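# Recreate the pictured peg pattern on the board

## Task

Reproduce the 'pattern' reference picture on the peg board: wherever the picture has a peg, a peg of that same colour must sit fully down in the hole, and every hole the picture leaves bare must stay empty. The picture is a top view, and its upper edge matches the side of the board farthest from the robot.

## Robot and tools

Robot: two arms, left_arm and right_arm, each with six joints plus a gripper. Joint order, used in every command row and every per-joint result list: waist, shoulder, elbow, wrist pitch, wrist yaw, wrist roll. Stated ranges (rad): waist -2.618 to 3.054, shoulder 0.000 to 3.142, elbow 0.000 to 3.142, wrist pitch -1.571 to 1.571, wrist yaw -1.571 to 1.571, wrist roll -2.094 to 2.094. A real limit can differ from these by up to 0.059 rad either way.

Frame: reported hand positions and orientations use the scene frame. Its origin is level with the table top and halfway between the nominal arm bases. +z is up, +x points out over the table, and left_arm is on the +y side. Arm names do not correspond to image sides. Positions are in metres and orientation is end_effector_quat_wxyz. Both can be off by a few centimetres, more so at long reach. The fingers point along the gripper's +z and open along its y. end_effector_position is the point between the pads, roughly 1 cm short of the fingertips.

Command row: one flat list of 14 numbers, each in [-1, 1], covering both arms even when only one moves. Numbers 1-6 are left_arm joint offsets and number 7 is left_arm opening. Numbers 8-14 are the same for right_arm. Joint numbers are offsets, not poses. They count from the arm's Joint targets as they stood when the action or move began, not from the previous row. Scaling: 1.0 equals 2.224 rad for waist, shoulder and elbow, and 8.485 rad for the three wrist joints. Opening is absolute: +1 is fully open, -1 is closed. To leave a gripper as it is, resend its present command, because 0 means half open.

execute_actions(actions, cameras): actions is a list of actions, each a table of up to 15 rows. Each row lasts one 1/30 s step, and the last row is held until the action's 15 steps are done. Sending the same offset again moves the joint further. An action is refused for both arms if it would push a joint more than 0.059 rad beyond its range. A bad first action rejects the whole call. An empty list just returns state and images.

move(target, speed, blend, opening_speed, blocking, cameras): target is a single 14-number row or a list of up to 15 rows. Every row is an offset from the same starting Joint targets. speed is in rad/s, from 0.01 to 12.57, default 0.5, and applies to the joint with the farthest to go. blend (rad) rounds off corners between listed targets. opening_speed (0.2 or more, scale units per second) ramps the fingers; keep it low when closing on anything fragile. All joints move in step, so the path is curved and does not avoid obstacles or the other arm. A move takes at least 0.5 s, and longer than 10 s gets cut short. Its result adds a 'move:' line: done, off_target (at rest but more than 0.035 rad away), moving, held, or fault, plus limits=held if steps were withheld.

wait(seconds 0-10): lets the scene run with commands held. stop: brakes a running move. zoom_image(camera, region [x0,y0,x1,y1] pixels, max 504x504): a closer view of the latest image. show_instructions: returns the reference picture. finished_scene: ends the scene permanently.

Cameras, all 672x504: cam_head_left, cam_head_right, cam_high, cam_low, cam_left_wrist, cam_right_wrist. The cameras argument chooses which ones; [] means none.

Results: Joint positions and velocities for each arm (rad, rad/s), followed by the finger gap in m (0.094 when fully open). Joint targets are the base that the next offsets count from. grip_measured is the finger opening on the command scale; on a hard part it can read about 3 mm under the part's width. grip_effort_nm is motor effort, negative when closing; it is not pad force. Joint torques have offsets and noise, and joints 1-3 wrap at ±28 N m. 'joint sent to its limit' means a joint reached its end. 'joint command not followed' means the clearance check changed the targets. Velocities show 'within noise' when the arm is at rest.

Cautions: never let anything fall from or be left off the table; that fails the task. Do not drop pegs, release them while moving, slam, hit hard or push hard. Avoid hard contact between the two arms, and never close one gripper on the other's fingers. If an arm is stuck pressing, send its targets back past its measured positions. Holding loads, staying stretched out or pressing against something heats the motors: MOTOR HOT appears at 75 °C, the arm folds at 90 °C and goes limp at 100 °C. The scene keeps running while you think, and something may occasionally nudge a loose object. Before finishing, make sure every peg is fully seated and stays that way without the robot.

Each tool is called after "Call:" as name(argument=value, ...), one argument or row to a line, values as JSON.

Reference images:

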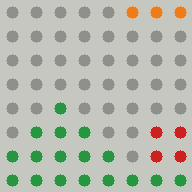

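## Session

Call:
execute_actions(
  actions=[],
)

Scene clock: 0.00 s.
left_arm: end_effector_position=(+0.3776, +0.3750, +0.1404) grip_measured=+1.000 grip_effort_nm=n/a end_effector_quat_wxyz=(+0.620, -0.056, +0.782, +0.010) | right_arm: end_effector_position=(+0.4513, -0.2605, +0.1358) grip_measured=+1.000 grip_effort_nm=n/a end_effector_quat_wxyz=(+0.613, +0.024, +0.788, -0.047)
Joint positions: left_arm=[0.004 1.527 0.372 0.922 -0.076 -0.072 0.094] | right_arm=[0.003 1.559 0.362 0.949 0.078 -0.026 0.094]
Joint velocities: within noise
Joint torques (N m): no reading
Motor temperatures (°C): left_arm=[33 32 35 38 30 30 33] | right_arm=[29 40 40 33 27 27 31]
Heat: left arm: 38 °C; right arm: 40 °C.
Joint targets: left_arm=[0.004 1.520 0.378 0.923 -0.076 -0.072] | right_arm=[0.003 1.548 0.372 0.961 0.078 -0.025]
Tool commands: left_gripper/opening=+1.0 right_gripper/opening=+1.0

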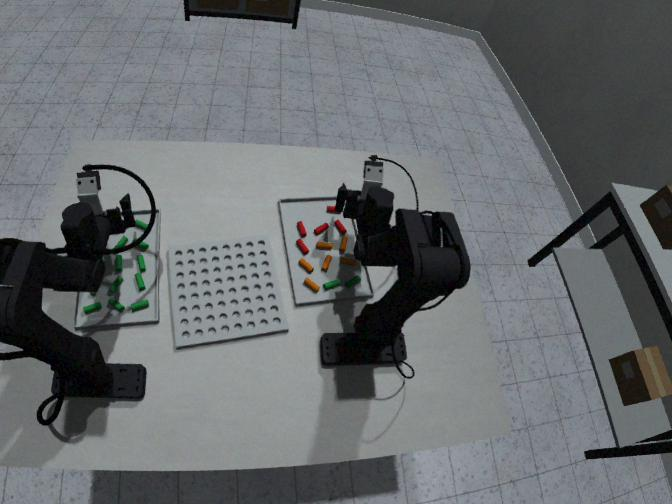

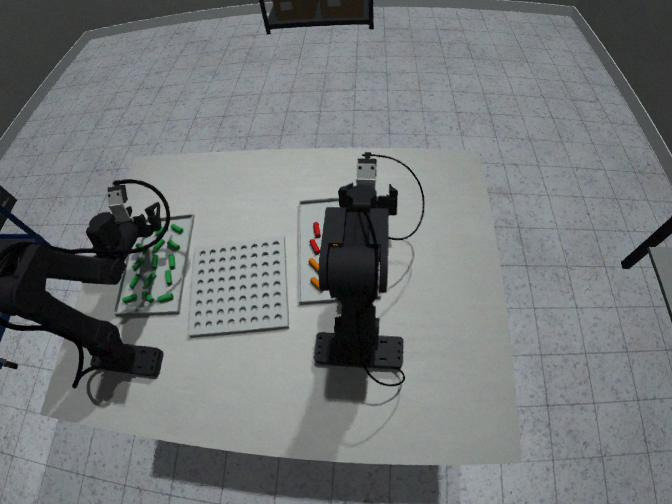

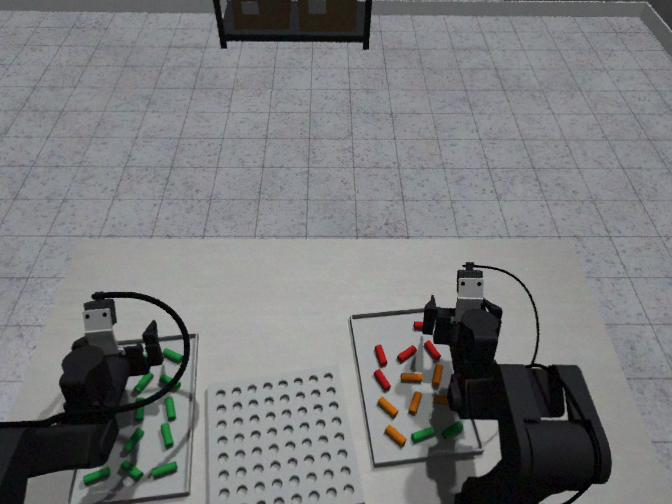

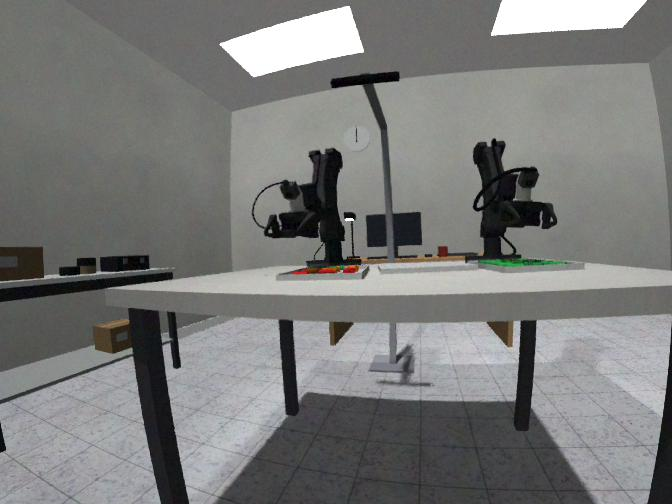

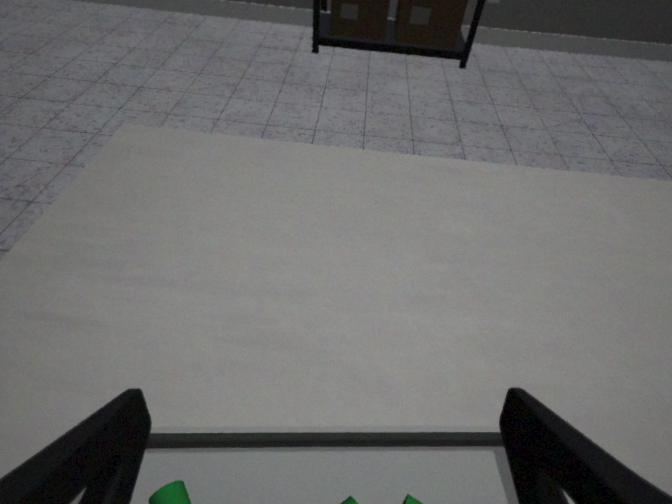

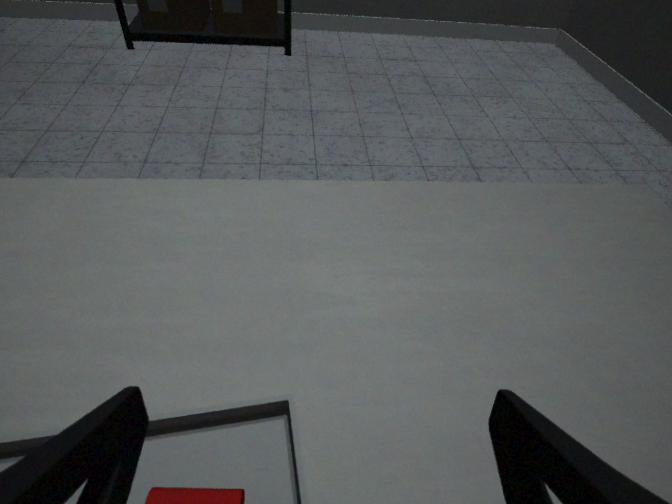

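Call:
zoom_image(
  camera="cam_high",
  region=[60, 300, 380, 504],
)

Call:
zoom_image(
  camera="cam_head_right",
  region=[100, 150, 420, 390],
)

Call:
zoom_image(
  camera="cam_head_left",
  region=[60, 130, 400, 370],
)

Scaled by 1.575 from the camera's 672x504 image, which has a finer 960x720 frame.

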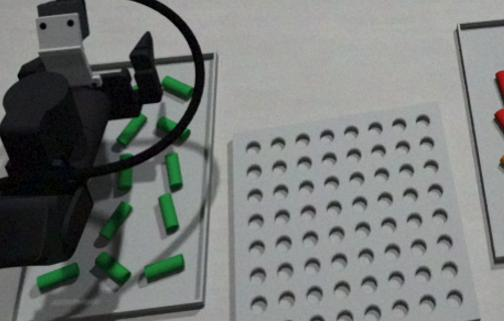

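Scaled by 1.575 from the camera's 672x504 image, which has a finer 960x720 frame.

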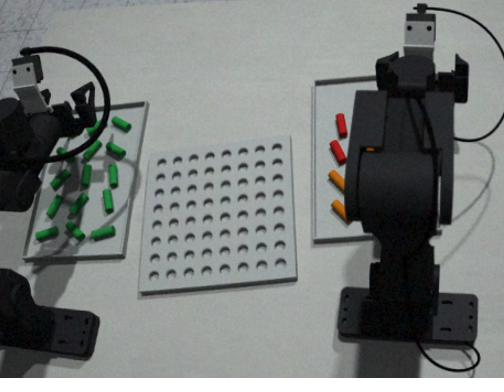

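Scaled by 1.482 from the camera's 672x504 image, which has a finer 960x720 frame.

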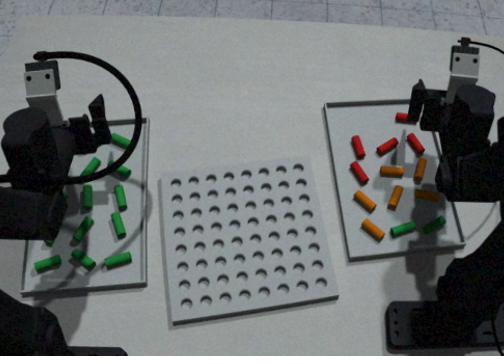

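Call:
move(
  target=[0,-0.18,0,0,0,0,1,0,-0.18,0,0,0,0,1],
  speed=0.8,
  cameras=[],
)

Call:
move(
  target=[0,0,0.18,0,0,0,1,0,0,0.18,0,0,0,1],
  speed=0.8,
  cameras=[],
)

Call:
move(
  target=[0,0,0,-0.24,0,0,1,0,0,0,-0.24,0,0,1],
  speed=1.2,
)

Scene clock: 127.77 s.
left_arm: end_effector_position=(+0.3456, +0.3747, +0.2878) grip_measured=+1.000 grip_effort_nm=-0.017 end_effector_quat_wxyz=(+0.762, -0.055, +0.645, +0.001) | right_arm: end_effector_position=(+0.4225, -0.2597, +0.2853) grip_measured=+1.000 grip_effort_nm=-0.017 end_effector_quat_wxyz=(+0.758, +0.030, +0.650, -0.045)
Joint positions: left_arm=[0.004 1.132 0.372 0.923 -0.076 -0.072 0.094] | right_arm=[0.003 1.161 0.362 0.954 0.078 -0.026 0.094]
Joint velocities: within noise
Joint torques (N m): left_arm=[0.03 -4.19 8.59 1.72 -0.02 0.01] | right_arm=[0.03 -4.53 8.32 2.43 -0.03 0.03]
Motor temperatures (°C): left_arm=[32 32 35 44 29 30 32] | right_arm=[28 42 41 42 27 27 30]
Heat: left arm: 44 °C; right arm: 42 °C.
Joint targets: left_arm=[0.004 1.120 0.378 0.923 -0.076 -0.072] | right_arm=[0.003 1.148 0.372 0.961 0.078 -0.025]
move: done
No camera images: "cameras" was empty.

Scene clock: 128.83 s.
left_arm: end_effector_position=(+0.3432, +0.3746, +0.4693) grip_measured=+1.000 grip_effort_nm=-0.027 end_effector_quat_wxyz=(+0.872, -0.053, +0.486, -0.009) | right_arm: end_effector_position=(+0.4250, -0.2598, +0.4628) grip_measured=+1.000 grip_effort_nm=-0.012 end_effector_quat_wxyz=(+0.868, +0.034, +0.494, -0.042)
Joint positions: left_arm=[0.004 1.132 0.758 0.925 -0.076 -0.072 0.094] | right_arm=[0.003 1.161 0.743 0.955 0.078 -0.026 0.094]
Joint velocities: within noise
Joint torques (N m): left_arm=[-0.06 -4.37 10.45 1.34 0.01 0.01] | right_arm=[0.03 -4.98 10.82 2.06 -0.03 0.03]
Motor temperatures (°C): left_arm=[32 32 36 44 29 30 32] | right_arm=[28 41 41 42 27 27 30]
Heat: left arm: 44 °C; right arm: 42 °C.
Joint targets: left_arm=[0.004 1.120 0.779 0.923 -0.076 -0.072] | right_arm=[0.003 1.148 0.773 0.961 0.078 -0.025]
move: done
No camera images: "cameras" was empty.

Scene clock: 131.47 s.
left_arm: end_effector_position=(+0.1550, +0.3729, +0.0925) grip_measured=+1.000 grip_effort_nm=-0.012 end_effector_quat_wxyz=(+0.048, -0.043, +0.997, +0.036) | right_arm: end_effector_position=(+0.2330, -0.2547, +0.0890) grip_measured=+1.000 grip_effort_nm=-0.017 end_effector_quat_wxyz=(+0.042, +0.002, +0.998, -0.040)
Joint positions: left_arm=[0.004 1.132 0.758 -1.103 -0.076 -0.072 0.094] | right_arm=[0.003 1.161 0.743 -1.066 0.078 -0.026 0.094]
Joint velocities: within noise
Joint torques (N m): left_arm=[-0.01 -3.38 9.13 0.04 -0.06 -0.03] | right_arm=[0.02 -3.88 9.72 0.8 0.02 0.02]
Motor temperatures (°C): left_arm=[32 32 36 44 29 30 32] | right_arm=[28 41 42 42 27 27 30]
Heat: left arm: 44 °C; right arm: 42 °C.
Joint targets: left_arm=[0.004 1.120 0.779 -1.113 -0.076 -0.072] | right_arm=[0.003 1.148 0.773 -1.075 0.078 -0.025]
move: done
camera_calibration:
cam_left_wrist: T_world_to_cam=[[0.120012, -0.989439, -0.0812817, 0.354329], [-0.928225, -0.140872, 0.344317, 0.21265], [-0.352131, 0.0341255, -0.935328, 0.222464], [0, 0, 0, 1]] pos_world=[0.2332, 0.372952, 0.163659]
cam_right_wrist: T_world_to_cam=[[0.0156575, -0.994962, 0.0990187, -0.269186], [-0.916907, 0.0252101, 0.398304, 0.227498], [-0.398793, -0.0970274, -0.911893, 0.246074], [0, 0, 0, 1]] pos_world=[0.310943, -0.249689, 0.160435]

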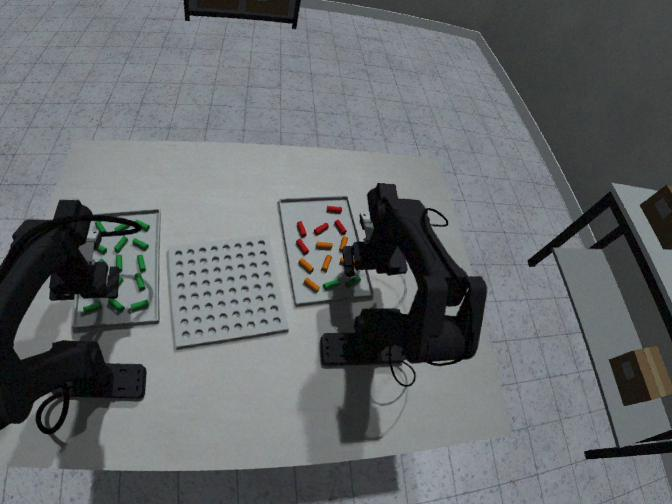

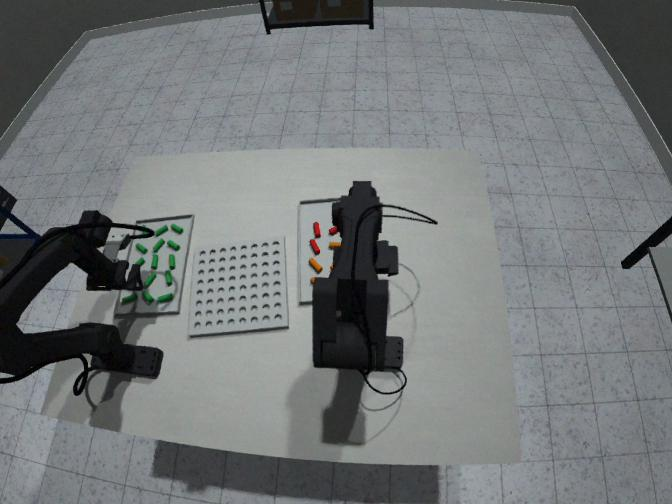

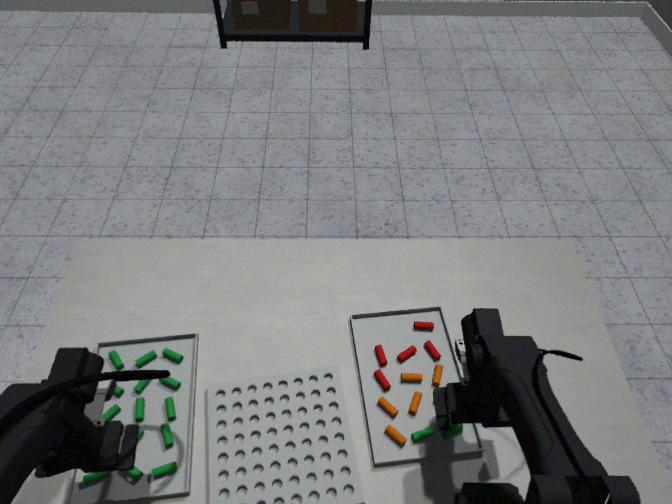

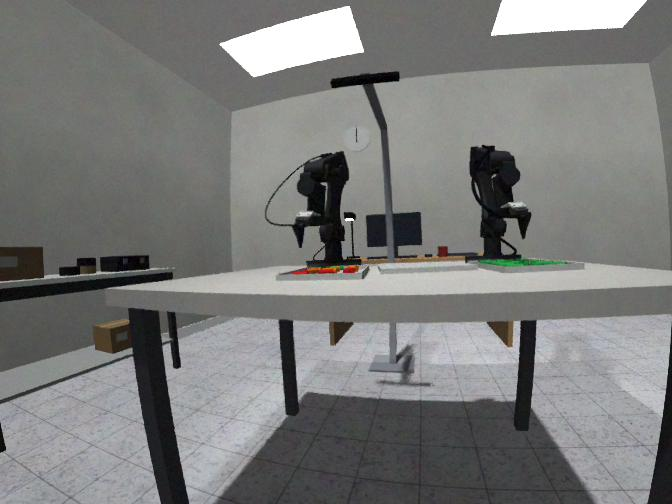

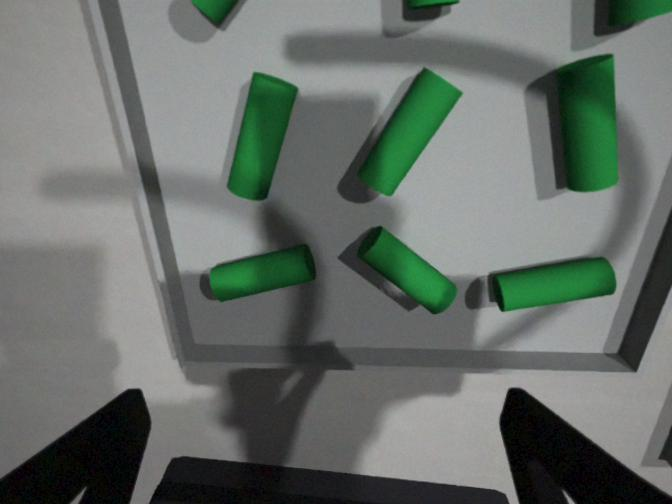

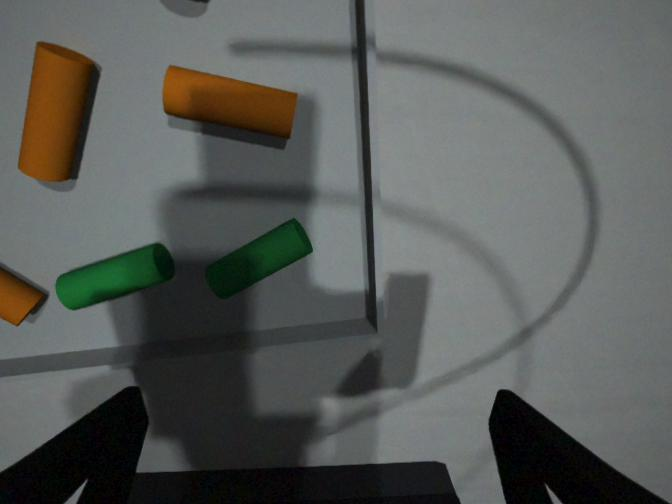

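Call:
move(
  target=[0,0.2176,0.3527,-0.0491,0.009,0.0085,1,0.1515,0.1565,0.263,-0.0422,-0.0092,0.0029,1],
  speed=1,
)

Scene clock: 230.57 s.
left_arm: end_effector_position=(+0.2462, +0.3621, +0.1958) grip_measured=+1.000 grip_effort_nm=-0.012 end_effector_quat_wxyz=(-0.001, -0.010, +1.000, +0.005) | right_arm: end_effector_position=(+0.2832, -0.1642, +0.1725) grip_measured=+1.000 grip_effort_nm=-0.017 end_effector_quat_wxyz=(-0.007, -0.156, +0.988, -0.007)
Joint positions: left_arm=[0.004 1.589 1.534 -1.518 -0.011 -0.011 0.094] | right_arm=[0.335 1.487 1.323 -1.422 0.011 -0.008 0.094]
Joint velocities: within noise
Joint torques (N m): left_arm=[-0.09 -5.29 9.85 -0.15 0.12 0.09] | right_arm=[0.51 -5.09 10.09 0.57 -0.11 0.08]
Motor temperatures (°C): left_arm=[32 31 37 38 29 29 31] | right_arm=[28 39 44 33 27 27 30]
Heat: left arm: 38 °C; right arm: 44 °C.
Joint targets: left_arm=[0.004 1.604 1.563 -1.530 0.000 0.000] | right_arm=[0.340 1.496 1.357 -1.433 0.000 -0.001]
move: done
camera_calibration:
cam_left_wrist: T_world_to_cam=[[0.0502829, -0.998374, -0.0268428, 0.350888], [-0.895766, -0.0569683, 0.44086, 0.20294], [-0.441673, 0.00187712, -0.897174, 0.377853], [0, 0, 0, 1]] pos_world=[0.331031, 0.36117, 0.258951]
cam_right_wrist: T_world_to_cam=[[0.331425, -0.943067, 0.0279686, -0.256803], [-0.82756, -0.27634, 0.488652, 0.147651], [-0.453103, -0.185097, -0.87203, 0.344967], [0, 0, 0, 1]] pos_world=[0.363607, -0.137528, 0.235854]

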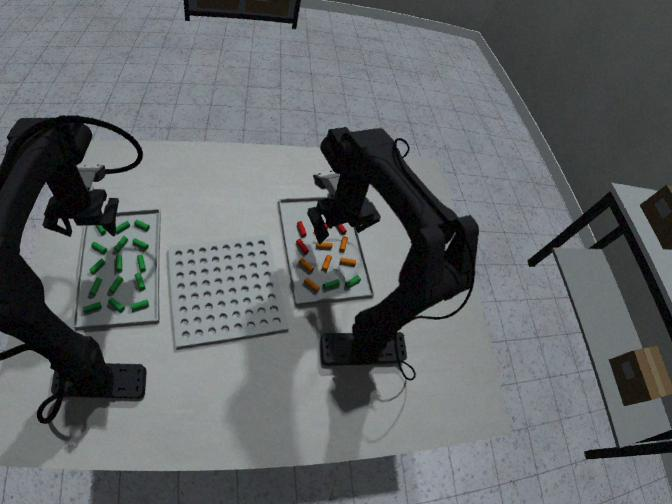

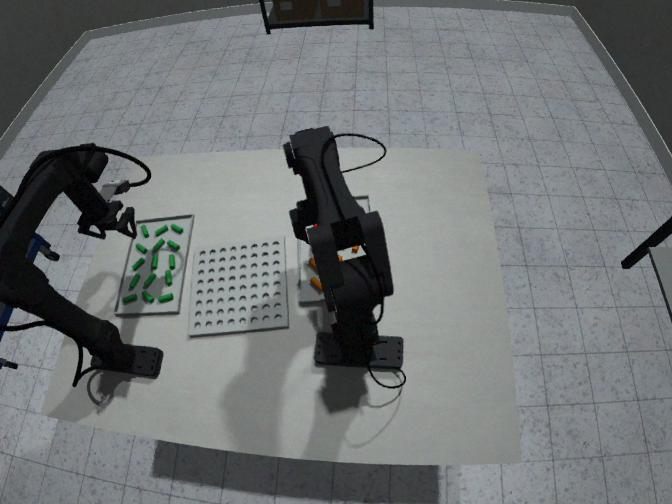

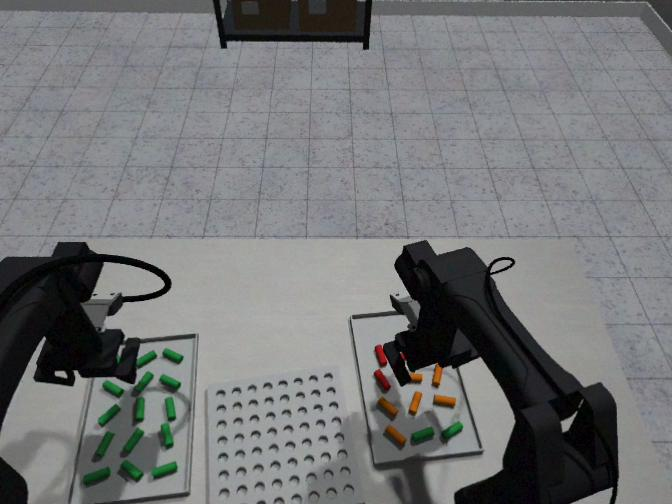

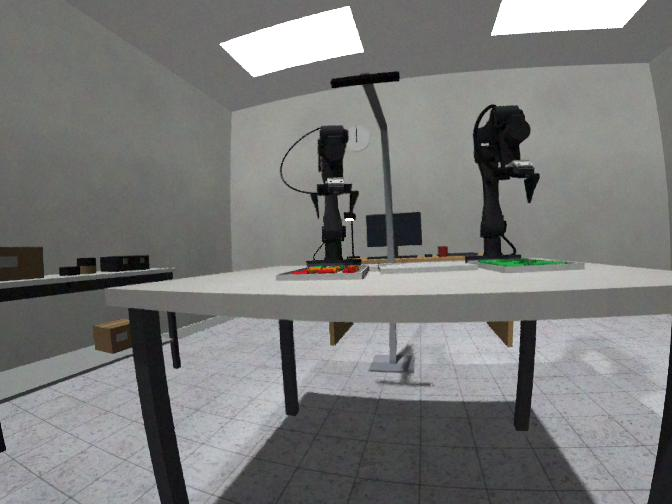

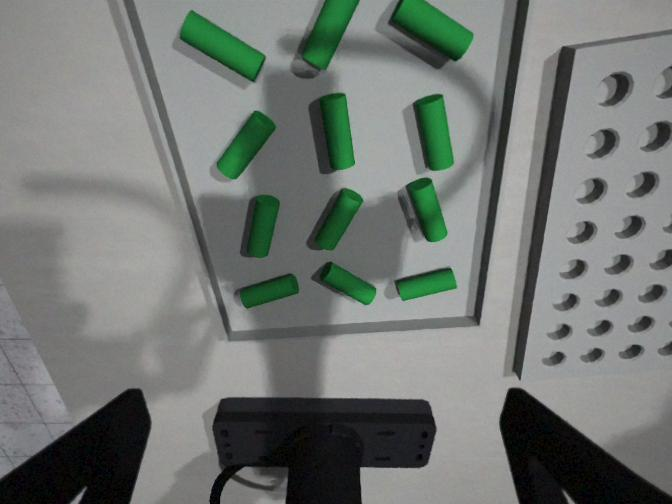

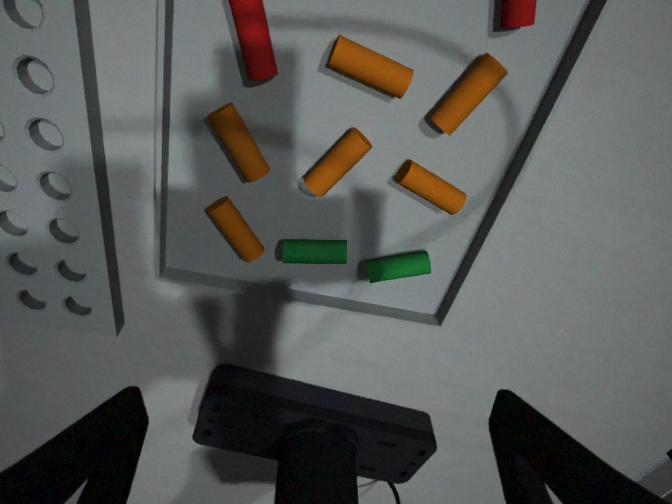

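Call:
zoom_image(
  camera="cam_left_wrist",
  region=[500, 30, 672, 400],
)

Call:
zoom_image(
  camera="cam_right_wrist",
  region=[0, 0, 500, 340],
)

Scaled by 1.362 from the camera's 672x504 image, which has a finer 960x720 frame.

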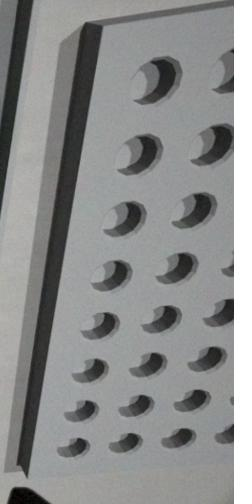

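Scaled by 1.008 from the camera's 672x504 image, which has a finer 960x720 frame.

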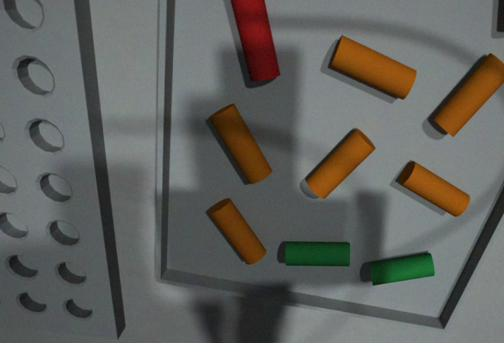

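Call:
move(
  target=[-0.1196,-0.2466,-0.5897,0.1761,-0.0374,-0.0394,0.3,0,0,0,0,0,0,1],
  speed=0.8,
  cameras=["cam_high","cam_left_wrist"],
)

Scene clock: 372.97 s.
left_arm: end_effector_position=(+0.2403, +0.3438, +0.0453) grip_measured=+0.302 grip_effort_nm=-0.085 end_effector_quat_wxyz=(+0.365, -0.085, +0.926, +0.038) | right_arm: end_effector_position=(+0.2831, -0.1641, +0.1725) grip_measured=+1.000 grip_effort_nm=-0.017 end_effector_quat_wxyz=(-0.007, -0.156, +0.988, -0.006)
Joint positions: left_arm=[-0.257 1.073 0.26 -0.057 -0.299 -0.323 0.061] | right_arm=[0.335 1.487 1.323 -1.423 0.011 -0.007 0.094]
Joint velocities: within noise
Joint torques (N m): left_arm=[-0.49 -3.41 6.48 1.44 -0.33 -0.15] | right_arm=[0.5 -5.09 10.06 0.59 -0.11 0.08]
Motor temperatures (°C): left_arm=[31 31 39 35 28 29 31] | right_arm=[28 39 47 31 27 27 30]
Heat: left arm: 39 °C; right arm: 47 °C.
Joint targets: left_arm=[-0.262 1.055 0.252 -0.036 -0.317 -0.334] | right_arm=[0.340 1.496 1.357 -1.433 0.000 -0.001]
move: done
camera_calibration:
cam_left_wrist: T_world_to_cam=[[0.217647, -0.976028, 0.0000677873, 0.279696], [-0.933315, -0.208143, -0.292574, 0.357134], [0.285575, 0.0636146, -0.956243, 0.0468415], [0, 0, 0, 1]] pos_world=[0.259067, 0.344346, 0.149261]
Images, in order (width x height): cam_high 672x504, cam_left_wrist 672x504.

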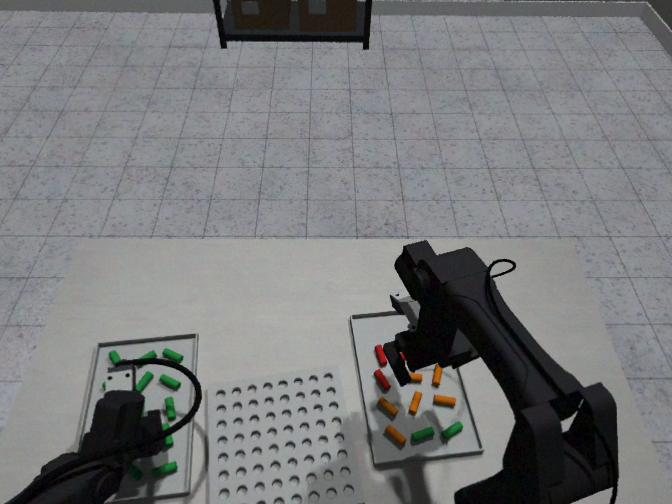

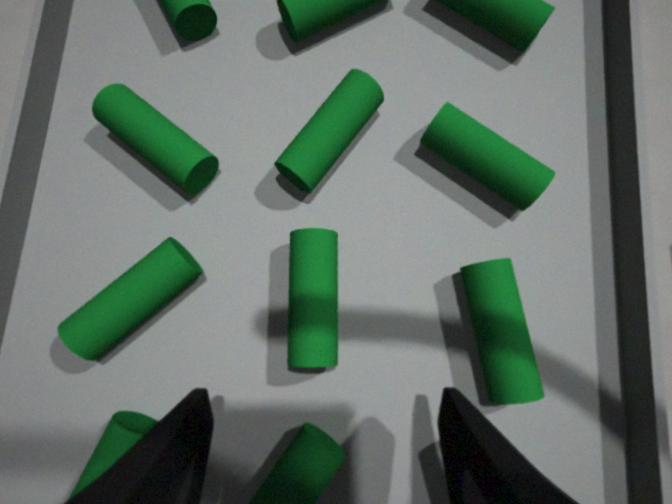

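Call:
move(
  target=[0.0410,0.1429,0.0020,0.0392,0.0072,0.0082,0.3,0,0,0,0,0,0,1],
  speed=0.3,
  cameras=["cam_left_wrist"],
)

Scene clock: 425.03 s.
left_arm: end_effector_position=(+0.2761, +0.3541, +0.0277) grip_measured=+0.302 grip_effort_nm=-0.085 end_effector_quat_wxyz=(+0.391, -0.098, +0.914, +0.040) | right_arm: end_effector_position=(+0.2830, -0.1641, +0.1725) grip_measured=+1.000 grip_effort_nm=-0.022 end_effector_quat_wxyz=(-0.007, -0.156, +0.988, -0.006)
Joint positions: left_arm=[-0.177 1.358 0.26 0.299 -0.272 -0.274 0.061] | right_arm=[0.335 1.487 1.323 -1.423 0.011 -0.007 0.094]
Joint velocities: within noise
Joint torques (N m): left_arm=[0.57 -2.36 5.81 1.27 0.04 0.09] | right_arm=[0.53 -5.08 10.07 0.59 -0.12 0.08]
Motor temperatures (°C): left_arm=[31 30 37 39 28 29 31] | right_arm=[28 39 47 30 27 27 30]
Heat: left arm: 39 °C; right arm: 47 °C.
Joint targets: left_arm=[-0.171 1.373 0.256 0.297 -0.256 -0.264] | right_arm=[0.340 1.496 1.357 -1.433 0.000 -0.001]
move: done
camera_calibration:
cam_left_wrist: T_world_to_cam=[[0.242423, -0.970073, 0.0137407, 0.272674], [-0.909033, -0.232072, -0.346124, 0.390867], [0.338954, 0.0714175, -0.938088, 0.00117717], [0, 0, 0, 1]] pos_world=[0.28881, 0.355139, 0.132646]
Images, in order (width x height): cam_left_wrist 672x504.

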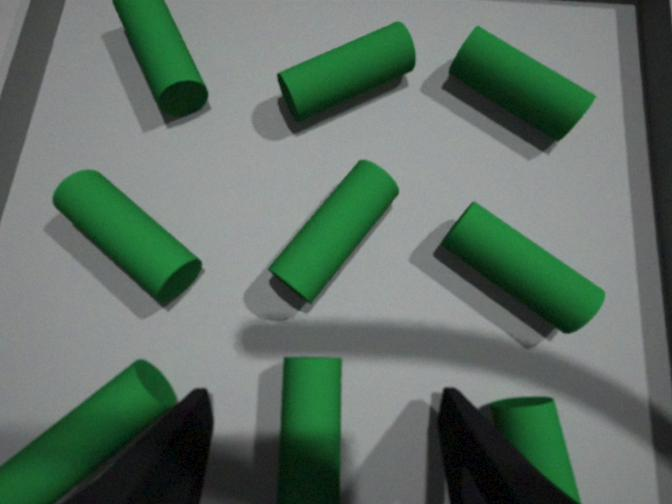

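Call:
move(
  target=[0,0.0438,-0.0145,0.0153,0,0,0.3,0,0,0,0,0,0,1],
  speed=0.15,
  cameras=["cam_left_wrist"],
)

Call:
move(
  target=[0,0.0438,-0.0145,0.0153,0,0,0.3,0,0,0,0,0,0,1],
  speed=0.15,
  cameras=["cam_left_wrist"],
)

Scene clock: 450.13 s.
left_arm: end_effector_position=(+0.2895, +0.3530, +0.0274) grip_measured=+0.301 grip_effort_nm=-0.085 end_effector_quat_wxyz=(+0.421, -0.097, +0.901, +0.038) | right_arm: end_effector_position=(+0.2830, -0.1641, +0.1725) grip_measured=+1.000 grip_effort_nm=-0.017 end_effector_quat_wxyz=(-0.007, -0.156, +0.988, -0.006)
Joint positions: left_arm=[-0.177 1.446 0.246 0.467 -0.28 -0.262 0.061] | right_arm=[0.335 1.487 1.323 -1.423 0.011 -0.007 0.094]
Joint velocities: within noise
Joint torques (N m): left_arm=[0.4 -1.81 3.71 1.02 0.11 -0.04] | right_arm=[0.53 -5.09 10.04 0.59 -0.11 0.08]
Motor temperatures (°C): left_arm=[31 30 36 39 28 29 31] | right_arm=[28 39 48 30 27 27 30]
Heat: left arm: 39 °C; right arm: 48 °C.
Joint targets: left_arm=[-0.171 1.471 0.224 0.427 -0.256 -0.265] | right_arm=[0.340 1.496 1.357 -1.433 0.000 -0.001]
move: off_target (left_arm); left_arm: the wrist pitch is farthest, 0.040 rad from its target
camera_calibration:
cam_left_wrist: T_world_to_cam=[[0.238359, -0.970816, 0.0264759, 0.269477], [-0.885797, -0.228501, -0.403919, 0.396244], [0.398181, 0.0728256, -0.914411, -0.0218482], [0, 0, 0, 1]] pos_world=[0.295459, 0.353745, 0.132938]
Images, in order (width x height): cam_left_wrist 672x504.

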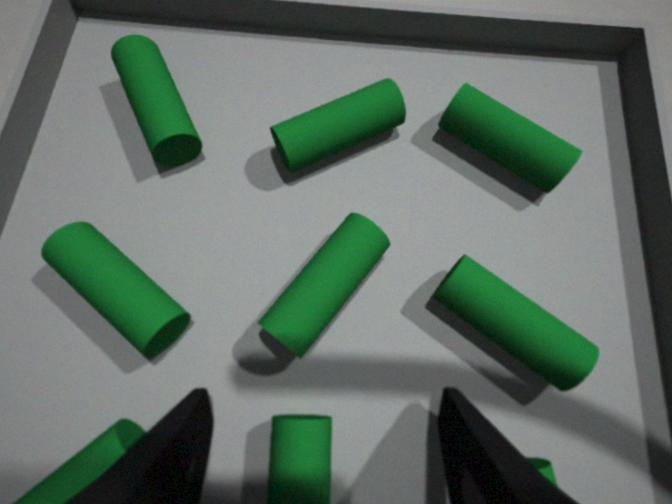

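Scene clock: 451.43 s.
left_arm: end_effector_position=(+0.2977, +0.3548, +0.0266) grip_measured=+0.301 grip_effort_nm=-0.095 end_effector_quat_wxyz=(+0.450, -0.101, +0.886, +0.040) | right_arm: end_effector_position=(+0.2830, -0.1641, +0.1725) grip_measured=+1.000 grip_effort_nm=-0.022 end_effector_quat_wxyz=(-0.007, -0.156, +0.988, -0.006)
Joint positions: left_arm=[-0.177 1.534 0.218 0.648 -0.298 -0.253 0.061] | right_arm=[0.335 1.487 1.323 -1.423 0.011 -0.007 0.094]
Joint velocities: within noise
Joint torques (N m): left_arm=[0.46 -1.32 2.69 0.54 0.32 -0.14] | right_arm=[0.51 -5.09 10.07 0.58 -0.12 0.08]
Motor temperatures (°C): left_arm=[31 30 36 39 28 29 31] | right_arm=[28 39 48 30 27 27 30]
Heat: left arm: 39 °C; right arm: 48 °C.
Joint targets: left_arm=[-0.171 1.568 0.192 0.556 -0.256 -0.265] | right_arm=[0.340 1.496 1.357 -1.433 0.000 -0.001]
move: off_target (left_arm); left_arm: the wrist pitch is farthest, 0.091 rad from its target
camera_calibration:
cam_left_wrist: T_world_to_cam=[[0.245152, -0.968845, 0.0352091, 0.266407], [-0.855531, -0.233277, -0.462222, 0.3978], [0.456035, 0.0831922, -0.886065, -0.0475738], [0, 0, 0, 1]] pos_world=[0.296715, 0.354863, 0.132339]
Images, in order (width x height): cam_left_wrist 672x504.

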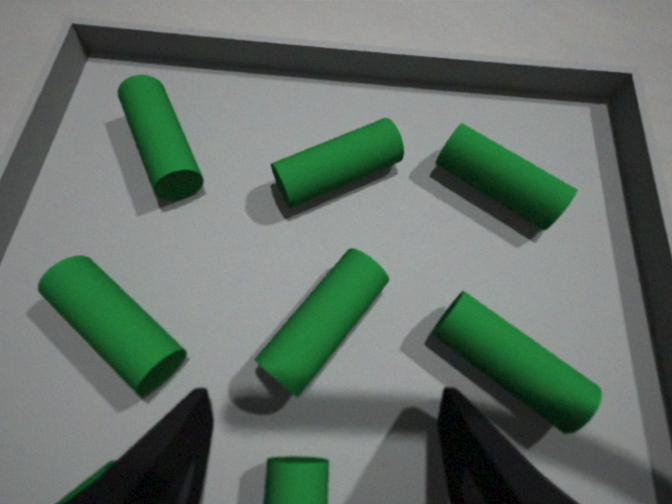

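Call:
move(
  target=[
    [0,-0.1154,0,0,0,0,0.3,0,0,0,0,0,0,1],
    [-0.001,-0.1154,0.0197,-0.0353,0,0,0.3,0,0,0,0,0,0,1],
  ],
  speed=0.4,
  cameras=["cam_left_wrist"],
)

Scene clock: 471.67 s.
left_arm: end_effector_position=(+0.2693, +0.3540, +0.0273) grip_measured=+0.301 grip_effort_nm=-0.095 end_effector_quat_wxyz=(+0.397, -0.089, +0.913, +0.039) | right_arm: end_effector_position=(+0.2830, -0.1641, +0.1725) grip_measured=+1.000 grip_effort_nm=-0.022 end_effector_quat_wxyz=(-0.007, -0.156, +0.988, -0.006)
Joint positions: left_arm=[-0.176 1.323 0.223 0.314 -0.264 -0.256 0.061] | right_arm=[0.335 1.487 1.323 -1.423 0.011 -0.007 0.094]
Joint velocities: within noise
Joint torques (N m): left_arm=[0.13 -4.16 7.36 0.77 -0.04 -0.12] | right_arm=[0.53 -5.08 10.1 0.59 -0.12 0.08]
Motor temperatures (°C): left_arm=[31 30 36 37 28 29 31] | right_arm=[28 39 48 30 27 27 30]
Heat: left arm: 37 °C; right arm: 48 °C.
Joint targets: left_arm=[-0.173 1.312 0.235 0.257 -0.256 -0.264] | right_arm=[0.340 1.496 1.357 -1.433 0.000 -0.001]
move: off_target (left_arm); left_arm: the wrist pitch is farthest, 0.058 rad from its target
camera_calibration:
cam_left_wrist: T_world_to_cam=[[0.22516, -0.974255, 0.0113815, 0.280493], [-0.909482, -0.214351, -0.356224, 0.378509], [0.349492, 0.0698559, -0.934331, 0.000750957], [0, 0, 0, 1]] pos_world=[0.280829, 0.354353, 0.132343]
Images, in order (width x height): cam_left_wrist 672x504.

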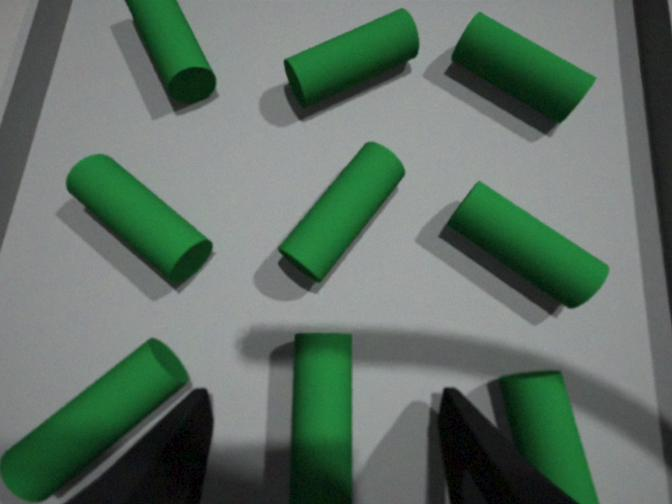

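Call:
move(
  target=[0,-0.018,0.0045,0,0,0,0.3,0,0,0,0,0,0,1],
  speed=0.3,
  cameras=["cam_left_wrist"],
)

Scene clock: 484.20 s.
left_arm: end_effector_position=(+0.2652, +0.3546, +0.0284) grip_measured=+0.301 grip_effort_nm=-0.085 end_effector_quat_wxyz=(+0.391, -0.089, +0.915, +0.040) | right_arm: end_effector_position=(+0.2830, -0.1641, +0.1725) grip_measured=+1.000 grip_effort_nm=-0.017 end_effector_quat_wxyz=(-0.007, -0.156, +0.988, -0.006)
Joint positions: left_arm=[-0.176 1.291 0.224 0.27 -0.264 -0.256 0.061] | right_arm=[0.335 1.487 1.323 -1.423 0.011 -0.007 0.094]
Joint velocities: within noise
Joint torques (N m): left_arm=[0.4 -4.81 8.58 1.15 -0.06 -0.12] | right_arm=[0.51 -5.09 10.1 0.59 -0.12 0.08]
Motor temperatures (°C): left_arm=[31 30 37 36 28 29 31] | right_arm=[28 39 48 30 27 27 30]
Heat: left arm: 37 °C; right arm: 48 °C.
Joint targets: left_arm=[-0.173 1.271 0.246 0.257 -0.256 -0.265] | right_arm=[0.340 1.496 1.357 -1.433 0.000 -0.001]
move: done
camera_calibration:
cam_left_wrist: T_world_to_cam=[[0.225479, -0.97422, 0.00740658, 0.282037], [-0.913654, -0.214088, -0.345548, 0.376044], [0.338225, 0.0711467, -0.938372, 0.00585334], [0, 0, 0, 1]] pos_world=[0.278, 0.354856, 0.133345]
Images, in order (width x height): cam_left_wrist 672x504.

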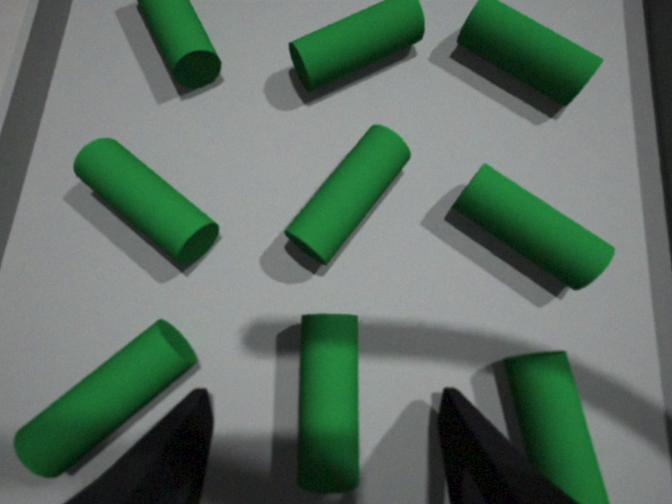

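Call:
move(
  target=[0,0,0,0,0,0,-1,0,0,0,0,0,0,1],
  opening_speed=1.2,
  cameras=["cam_left_wrist"],
)

Call:
move(
  target=[0,-0.15,0,0,0,0,-1,0,0,0,0,0,0,1],
  cameras=["cam_left_wrist","cam_high"],
)

Scene clock: 492.87 s.
left_arm: end_effector_position=(+0.2651, +0.3545, +0.0283) grip_measured=-0.693 grip_effort_nm=-1.053 end_effector_quat_wxyz=(+0.391, -0.089, +0.915, +0.039) | right_arm: end_effector_position=(+0.2830, -0.1641, +0.1725) grip_measured=+1.000 grip_effort_nm=-0.022 end_effector_quat_wxyz=(-0.007, -0.156, +0.988, -0.006)
Joint positions: left_arm=[-0.176 1.291 0.224 0.269 -0.262 -0.256 0.014] | right_arm=[0.335 1.487 1.323 -1.423 0.011 -0.007 0.094]
Joint velocities: within noise
Joint torques (N m): left_arm=[0.23 -4.74 8.36 1.17 -0.08 -0.1] | right_arm=[0.53 -5.12 10.09 0.58 -0.12 0.08]
Motor temperatures (°C): left_arm=[31 30 37 37 28 29 31] | right_arm=[28 39 48 30 27 27 30]
Heat: left arm: 37 °C; right arm: 48 °C.
Joint targets: left_arm=[-0.173 1.271 0.246 0.257 -0.256 -0.265] | right_arm=[0.340 1.496 1.357 -1.433 0.000 -0.001]
move: done
camera_calibration:
cam_left_wrist: T_world_to_cam=[[0.224749, -0.974385, 0.00790397, 0.282135], [-0.914119, -0.213644, -0.34459, 0.375795], [0.337452, 0.0702212, -0.93872, 0.00626358], [0, 0, 0, 1]] pos_world=[0.277998, 0.354755, 0.133145]
Images, in order (width x height): cam_left_wrist 672x504.

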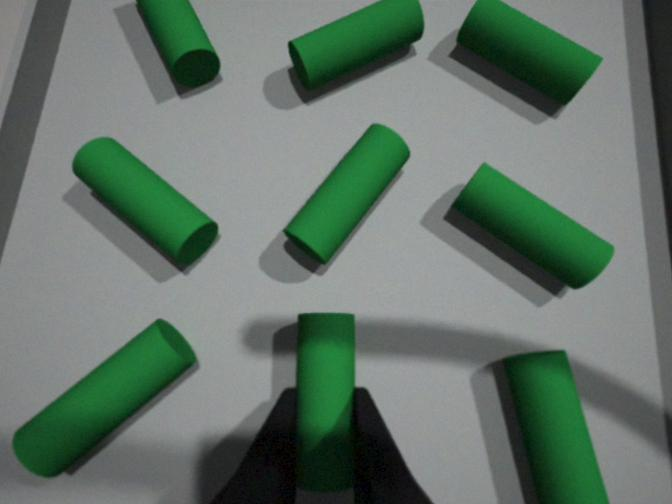

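Scene clock: 493.93 s.
left_arm: end_effector_position=(+0.2837, +0.3512, +0.1211) grip_measured=-0.693 grip_effort_nm=-1.033 end_effector_quat_wxyz=(+0.531, -0.105, +0.841, -0.001) | right_arm: end_effector_position=(+0.2830, -0.1641, +0.1725) grip_measured=+1.000 grip_effort_nm=-0.017 end_effector_quat_wxyz=(-0.007, -0.156, +0.988, -0.006)
Joint positions: left_arm=[-0.176 0.952 0.224 0.259 -0.262 -0.256 0.014] | right_arm=[0.335 1.487 1.323 -1.423 0.011 -0.007 0.094]
Joint velocities: within noise
Joint torques (N m): left_arm=[0.29 -2.7 10.3 1.6 -0.01 -0.08] | right_arm=[0.53 -5.07 10.07 0.59 -0.12 0.08]
Motor temperatures (°C): left_arm=[31 30 37 37 28 29 31] | right_arm=[28 39 48 30 27 27 30]
Heat: left arm: 37 °C; right arm: 48 °C.
Joint targets: left_arm=[-0.173 0.938 0.246 0.257 -0.256 -0.265] | right_arm=[0.340 1.496 1.357 -1.433 0.000 -0.001]
move: done
camera_calibration:
cam_left_wrist: T_world_to_cam=[[0.201328, -0.970472, 0.132859, 0.264116], [-0.758468, -0.240282, -0.605798, 0.420878], [0.619833, 0.0211951, -0.784447, 0.00579311], [0, 0, 0, 1]] pos_world=[0.262457, 0.357323, 0.224421]
Images, in order (width x height): cam_high 672x504, cam_left_wrist 672x504.

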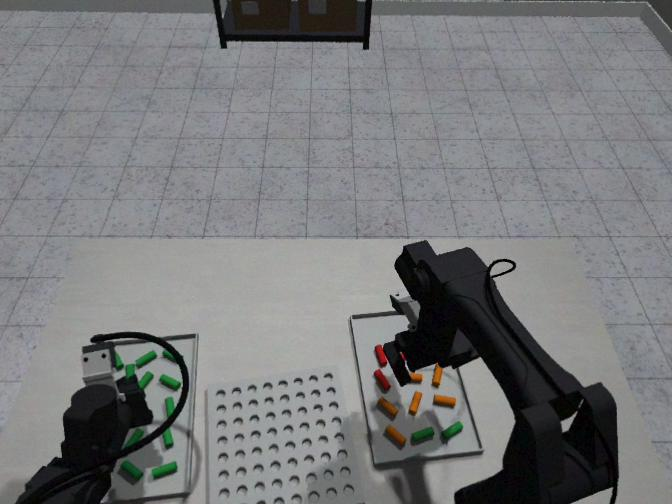

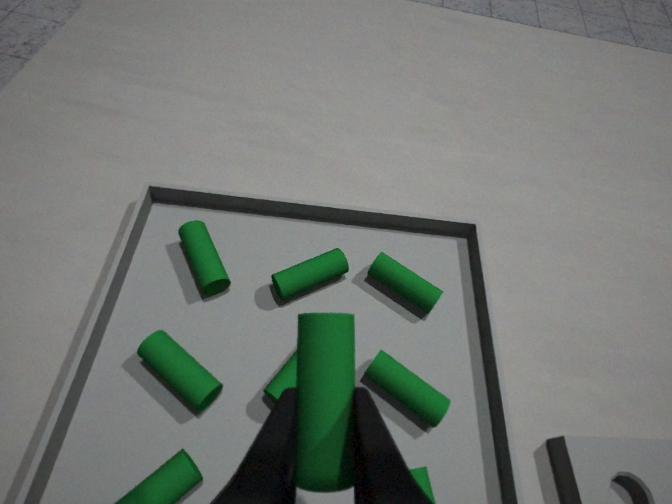

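Call:
move(
  target=[
    [0,0.15,0,0,0,0,-1,0,0,0,0,0,0,1],
    [0,0.15,0,0,0,0,0.2,0,0,0,0,0,0,1],
    [0,0.0,0,0,0,0,0.2,0,0,0,0,0,0,1],
  ],
  speed=0.5,
  cameras=["cam_left_wrist"],
)

Scene clock: 574.23 s.
left_arm: end_effector_position=(+0.2830, +0.3513, +0.1198) grip_measured=+0.198 grip_effort_nm=0.056 end_effector_quat_wxyz=(+0.528, -0.104, +0.843, +0.000) | right_arm: end_effector_position=(+0.2830, -0.1641, +0.1725) grip_measured=+1.000 grip_effort_nm=-0.017 end_effector_quat_wxyz=(-0.007, -0.156, +0.988, -0.006)
Joint positions: left_arm=[-0.176 0.952 0.224 0.253 -0.262 -0.256 0.056] | right_arm=[0.335 1.487 1.323 -1.423 0.011 -0.007 0.094]
Joint velocities: within noise
Joint torques (N m): left_arm=[0.23 -2.7 10.18 1.66 -0.06 -0.11] | right_arm=[0.53 -5.09 10.04 0.59 -0.12 0.08]
Motor temperatures (°C): left_arm=[31 30 40 41 28 29 33] | right_arm=[28 39 48 29 27 27 30]
Heat: left arm: 41 °C; right arm: 48 °C.
Joint targets: left_arm=[-0.173 0.938 0.246 0.257 -0.256 -0.265] | right_arm=[0.340 1.496 1.357 -1.433 0.000 -0.001]
move: done
camera_calibration:
cam_left_wrist: T_world_to_cam=[[0.202137, -0.970612, 0.130587, 0.264613], [-0.7621, -0.239637, -0.60148, 0.419958], [0.615097, 0.0220615, -0.788142, 0.00669427], [0, 0, 0, 1]] pos_world=[0.262444, 0.357326, 0.223317]
Images, in order (width x height): cam_left_wrist 672x504.

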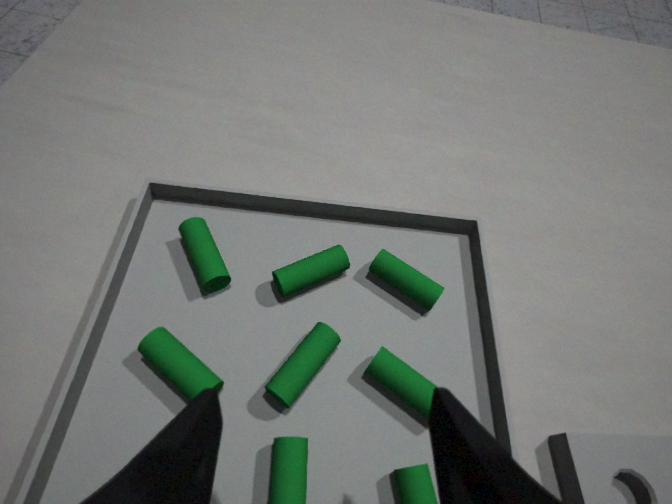

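Call:
move(
  target=[
    [0.0796,0.2995,0.5922,-0.2106,0.0302,0.0312,0.2,0,0,0,0,0,0,1],
    [0.0917,0.5439,0.6585,-0.2148,0.0379,0.0144,0.2,0,0,0,0,0,0,1],
  ],
  speed=0.8,
  cameras=["cam_left_wrist","cam_high"],
)

Scene clock: 616.73 s.
left_arm: end_effector_position=(+0.2808, +0.3574, +0.0773) grip_measured=+0.199 grip_effort_nm=0.051 end_effector_quat_wxyz=(-0.210, -0.086, +0.974, -0.016) | right_arm: end_effector_position=(+0.2830, -0.1641, +0.1725) grip_measured=+1.000 grip_effort_nm=-0.017 end_effector_quat_wxyz=(-0.007, -0.156, +0.988, -0.006)
Joint positions: left_arm=[0.025 2.137 1.685 -1.54 0.055 -0.133 0.056] | right_arm=[0.335 1.487 1.323 -1.423 0.011 -0.007 0.094]
Joint velocities: within noise
Joint torques (N m): left_arm=[0.47 -9.8 8.65 -0.95 0.13 -0.1] | right_arm=[0.51 -5.08 10.09 0.59 -0.12 0.08]
Motor temperatures (°C): left_arm=[31 30 41 42 28 29 32] | right_arm=[28 39 48 29 27 27 30]
Heat: left arm: 42 °C; right arm: 48 °C.
Joint targets: left_arm=[0.031 2.148 1.710 -1.553 0.065 -0.142] | right_arm=[0.340 1.496 1.357 -1.433 0.000 -0.001]
joint sent to its limit (left arm) — the wrist pitch, lower limit.
move: done
camera_calibration:
cam_left_wrist: T_world_to_cam=[[0.194475, -0.980382, -0.0321019, 0.29475], [-0.620778, -0.148349, 0.769823, 0.215898], [-0.759483, -0.129783, -0.63745, 0.402993], [0, 0, 0, 1]] pos_world=[0.382769, 0.373297, 0.100147]
Images, in order (width x height): cam_high 672x504, cam_left_wrist 672x504.

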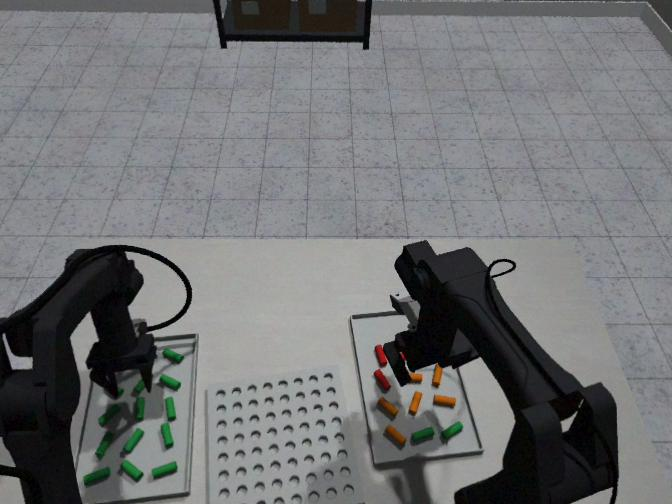

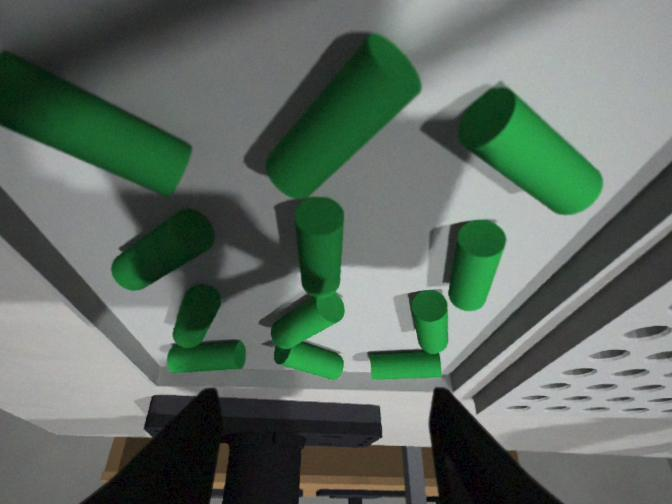

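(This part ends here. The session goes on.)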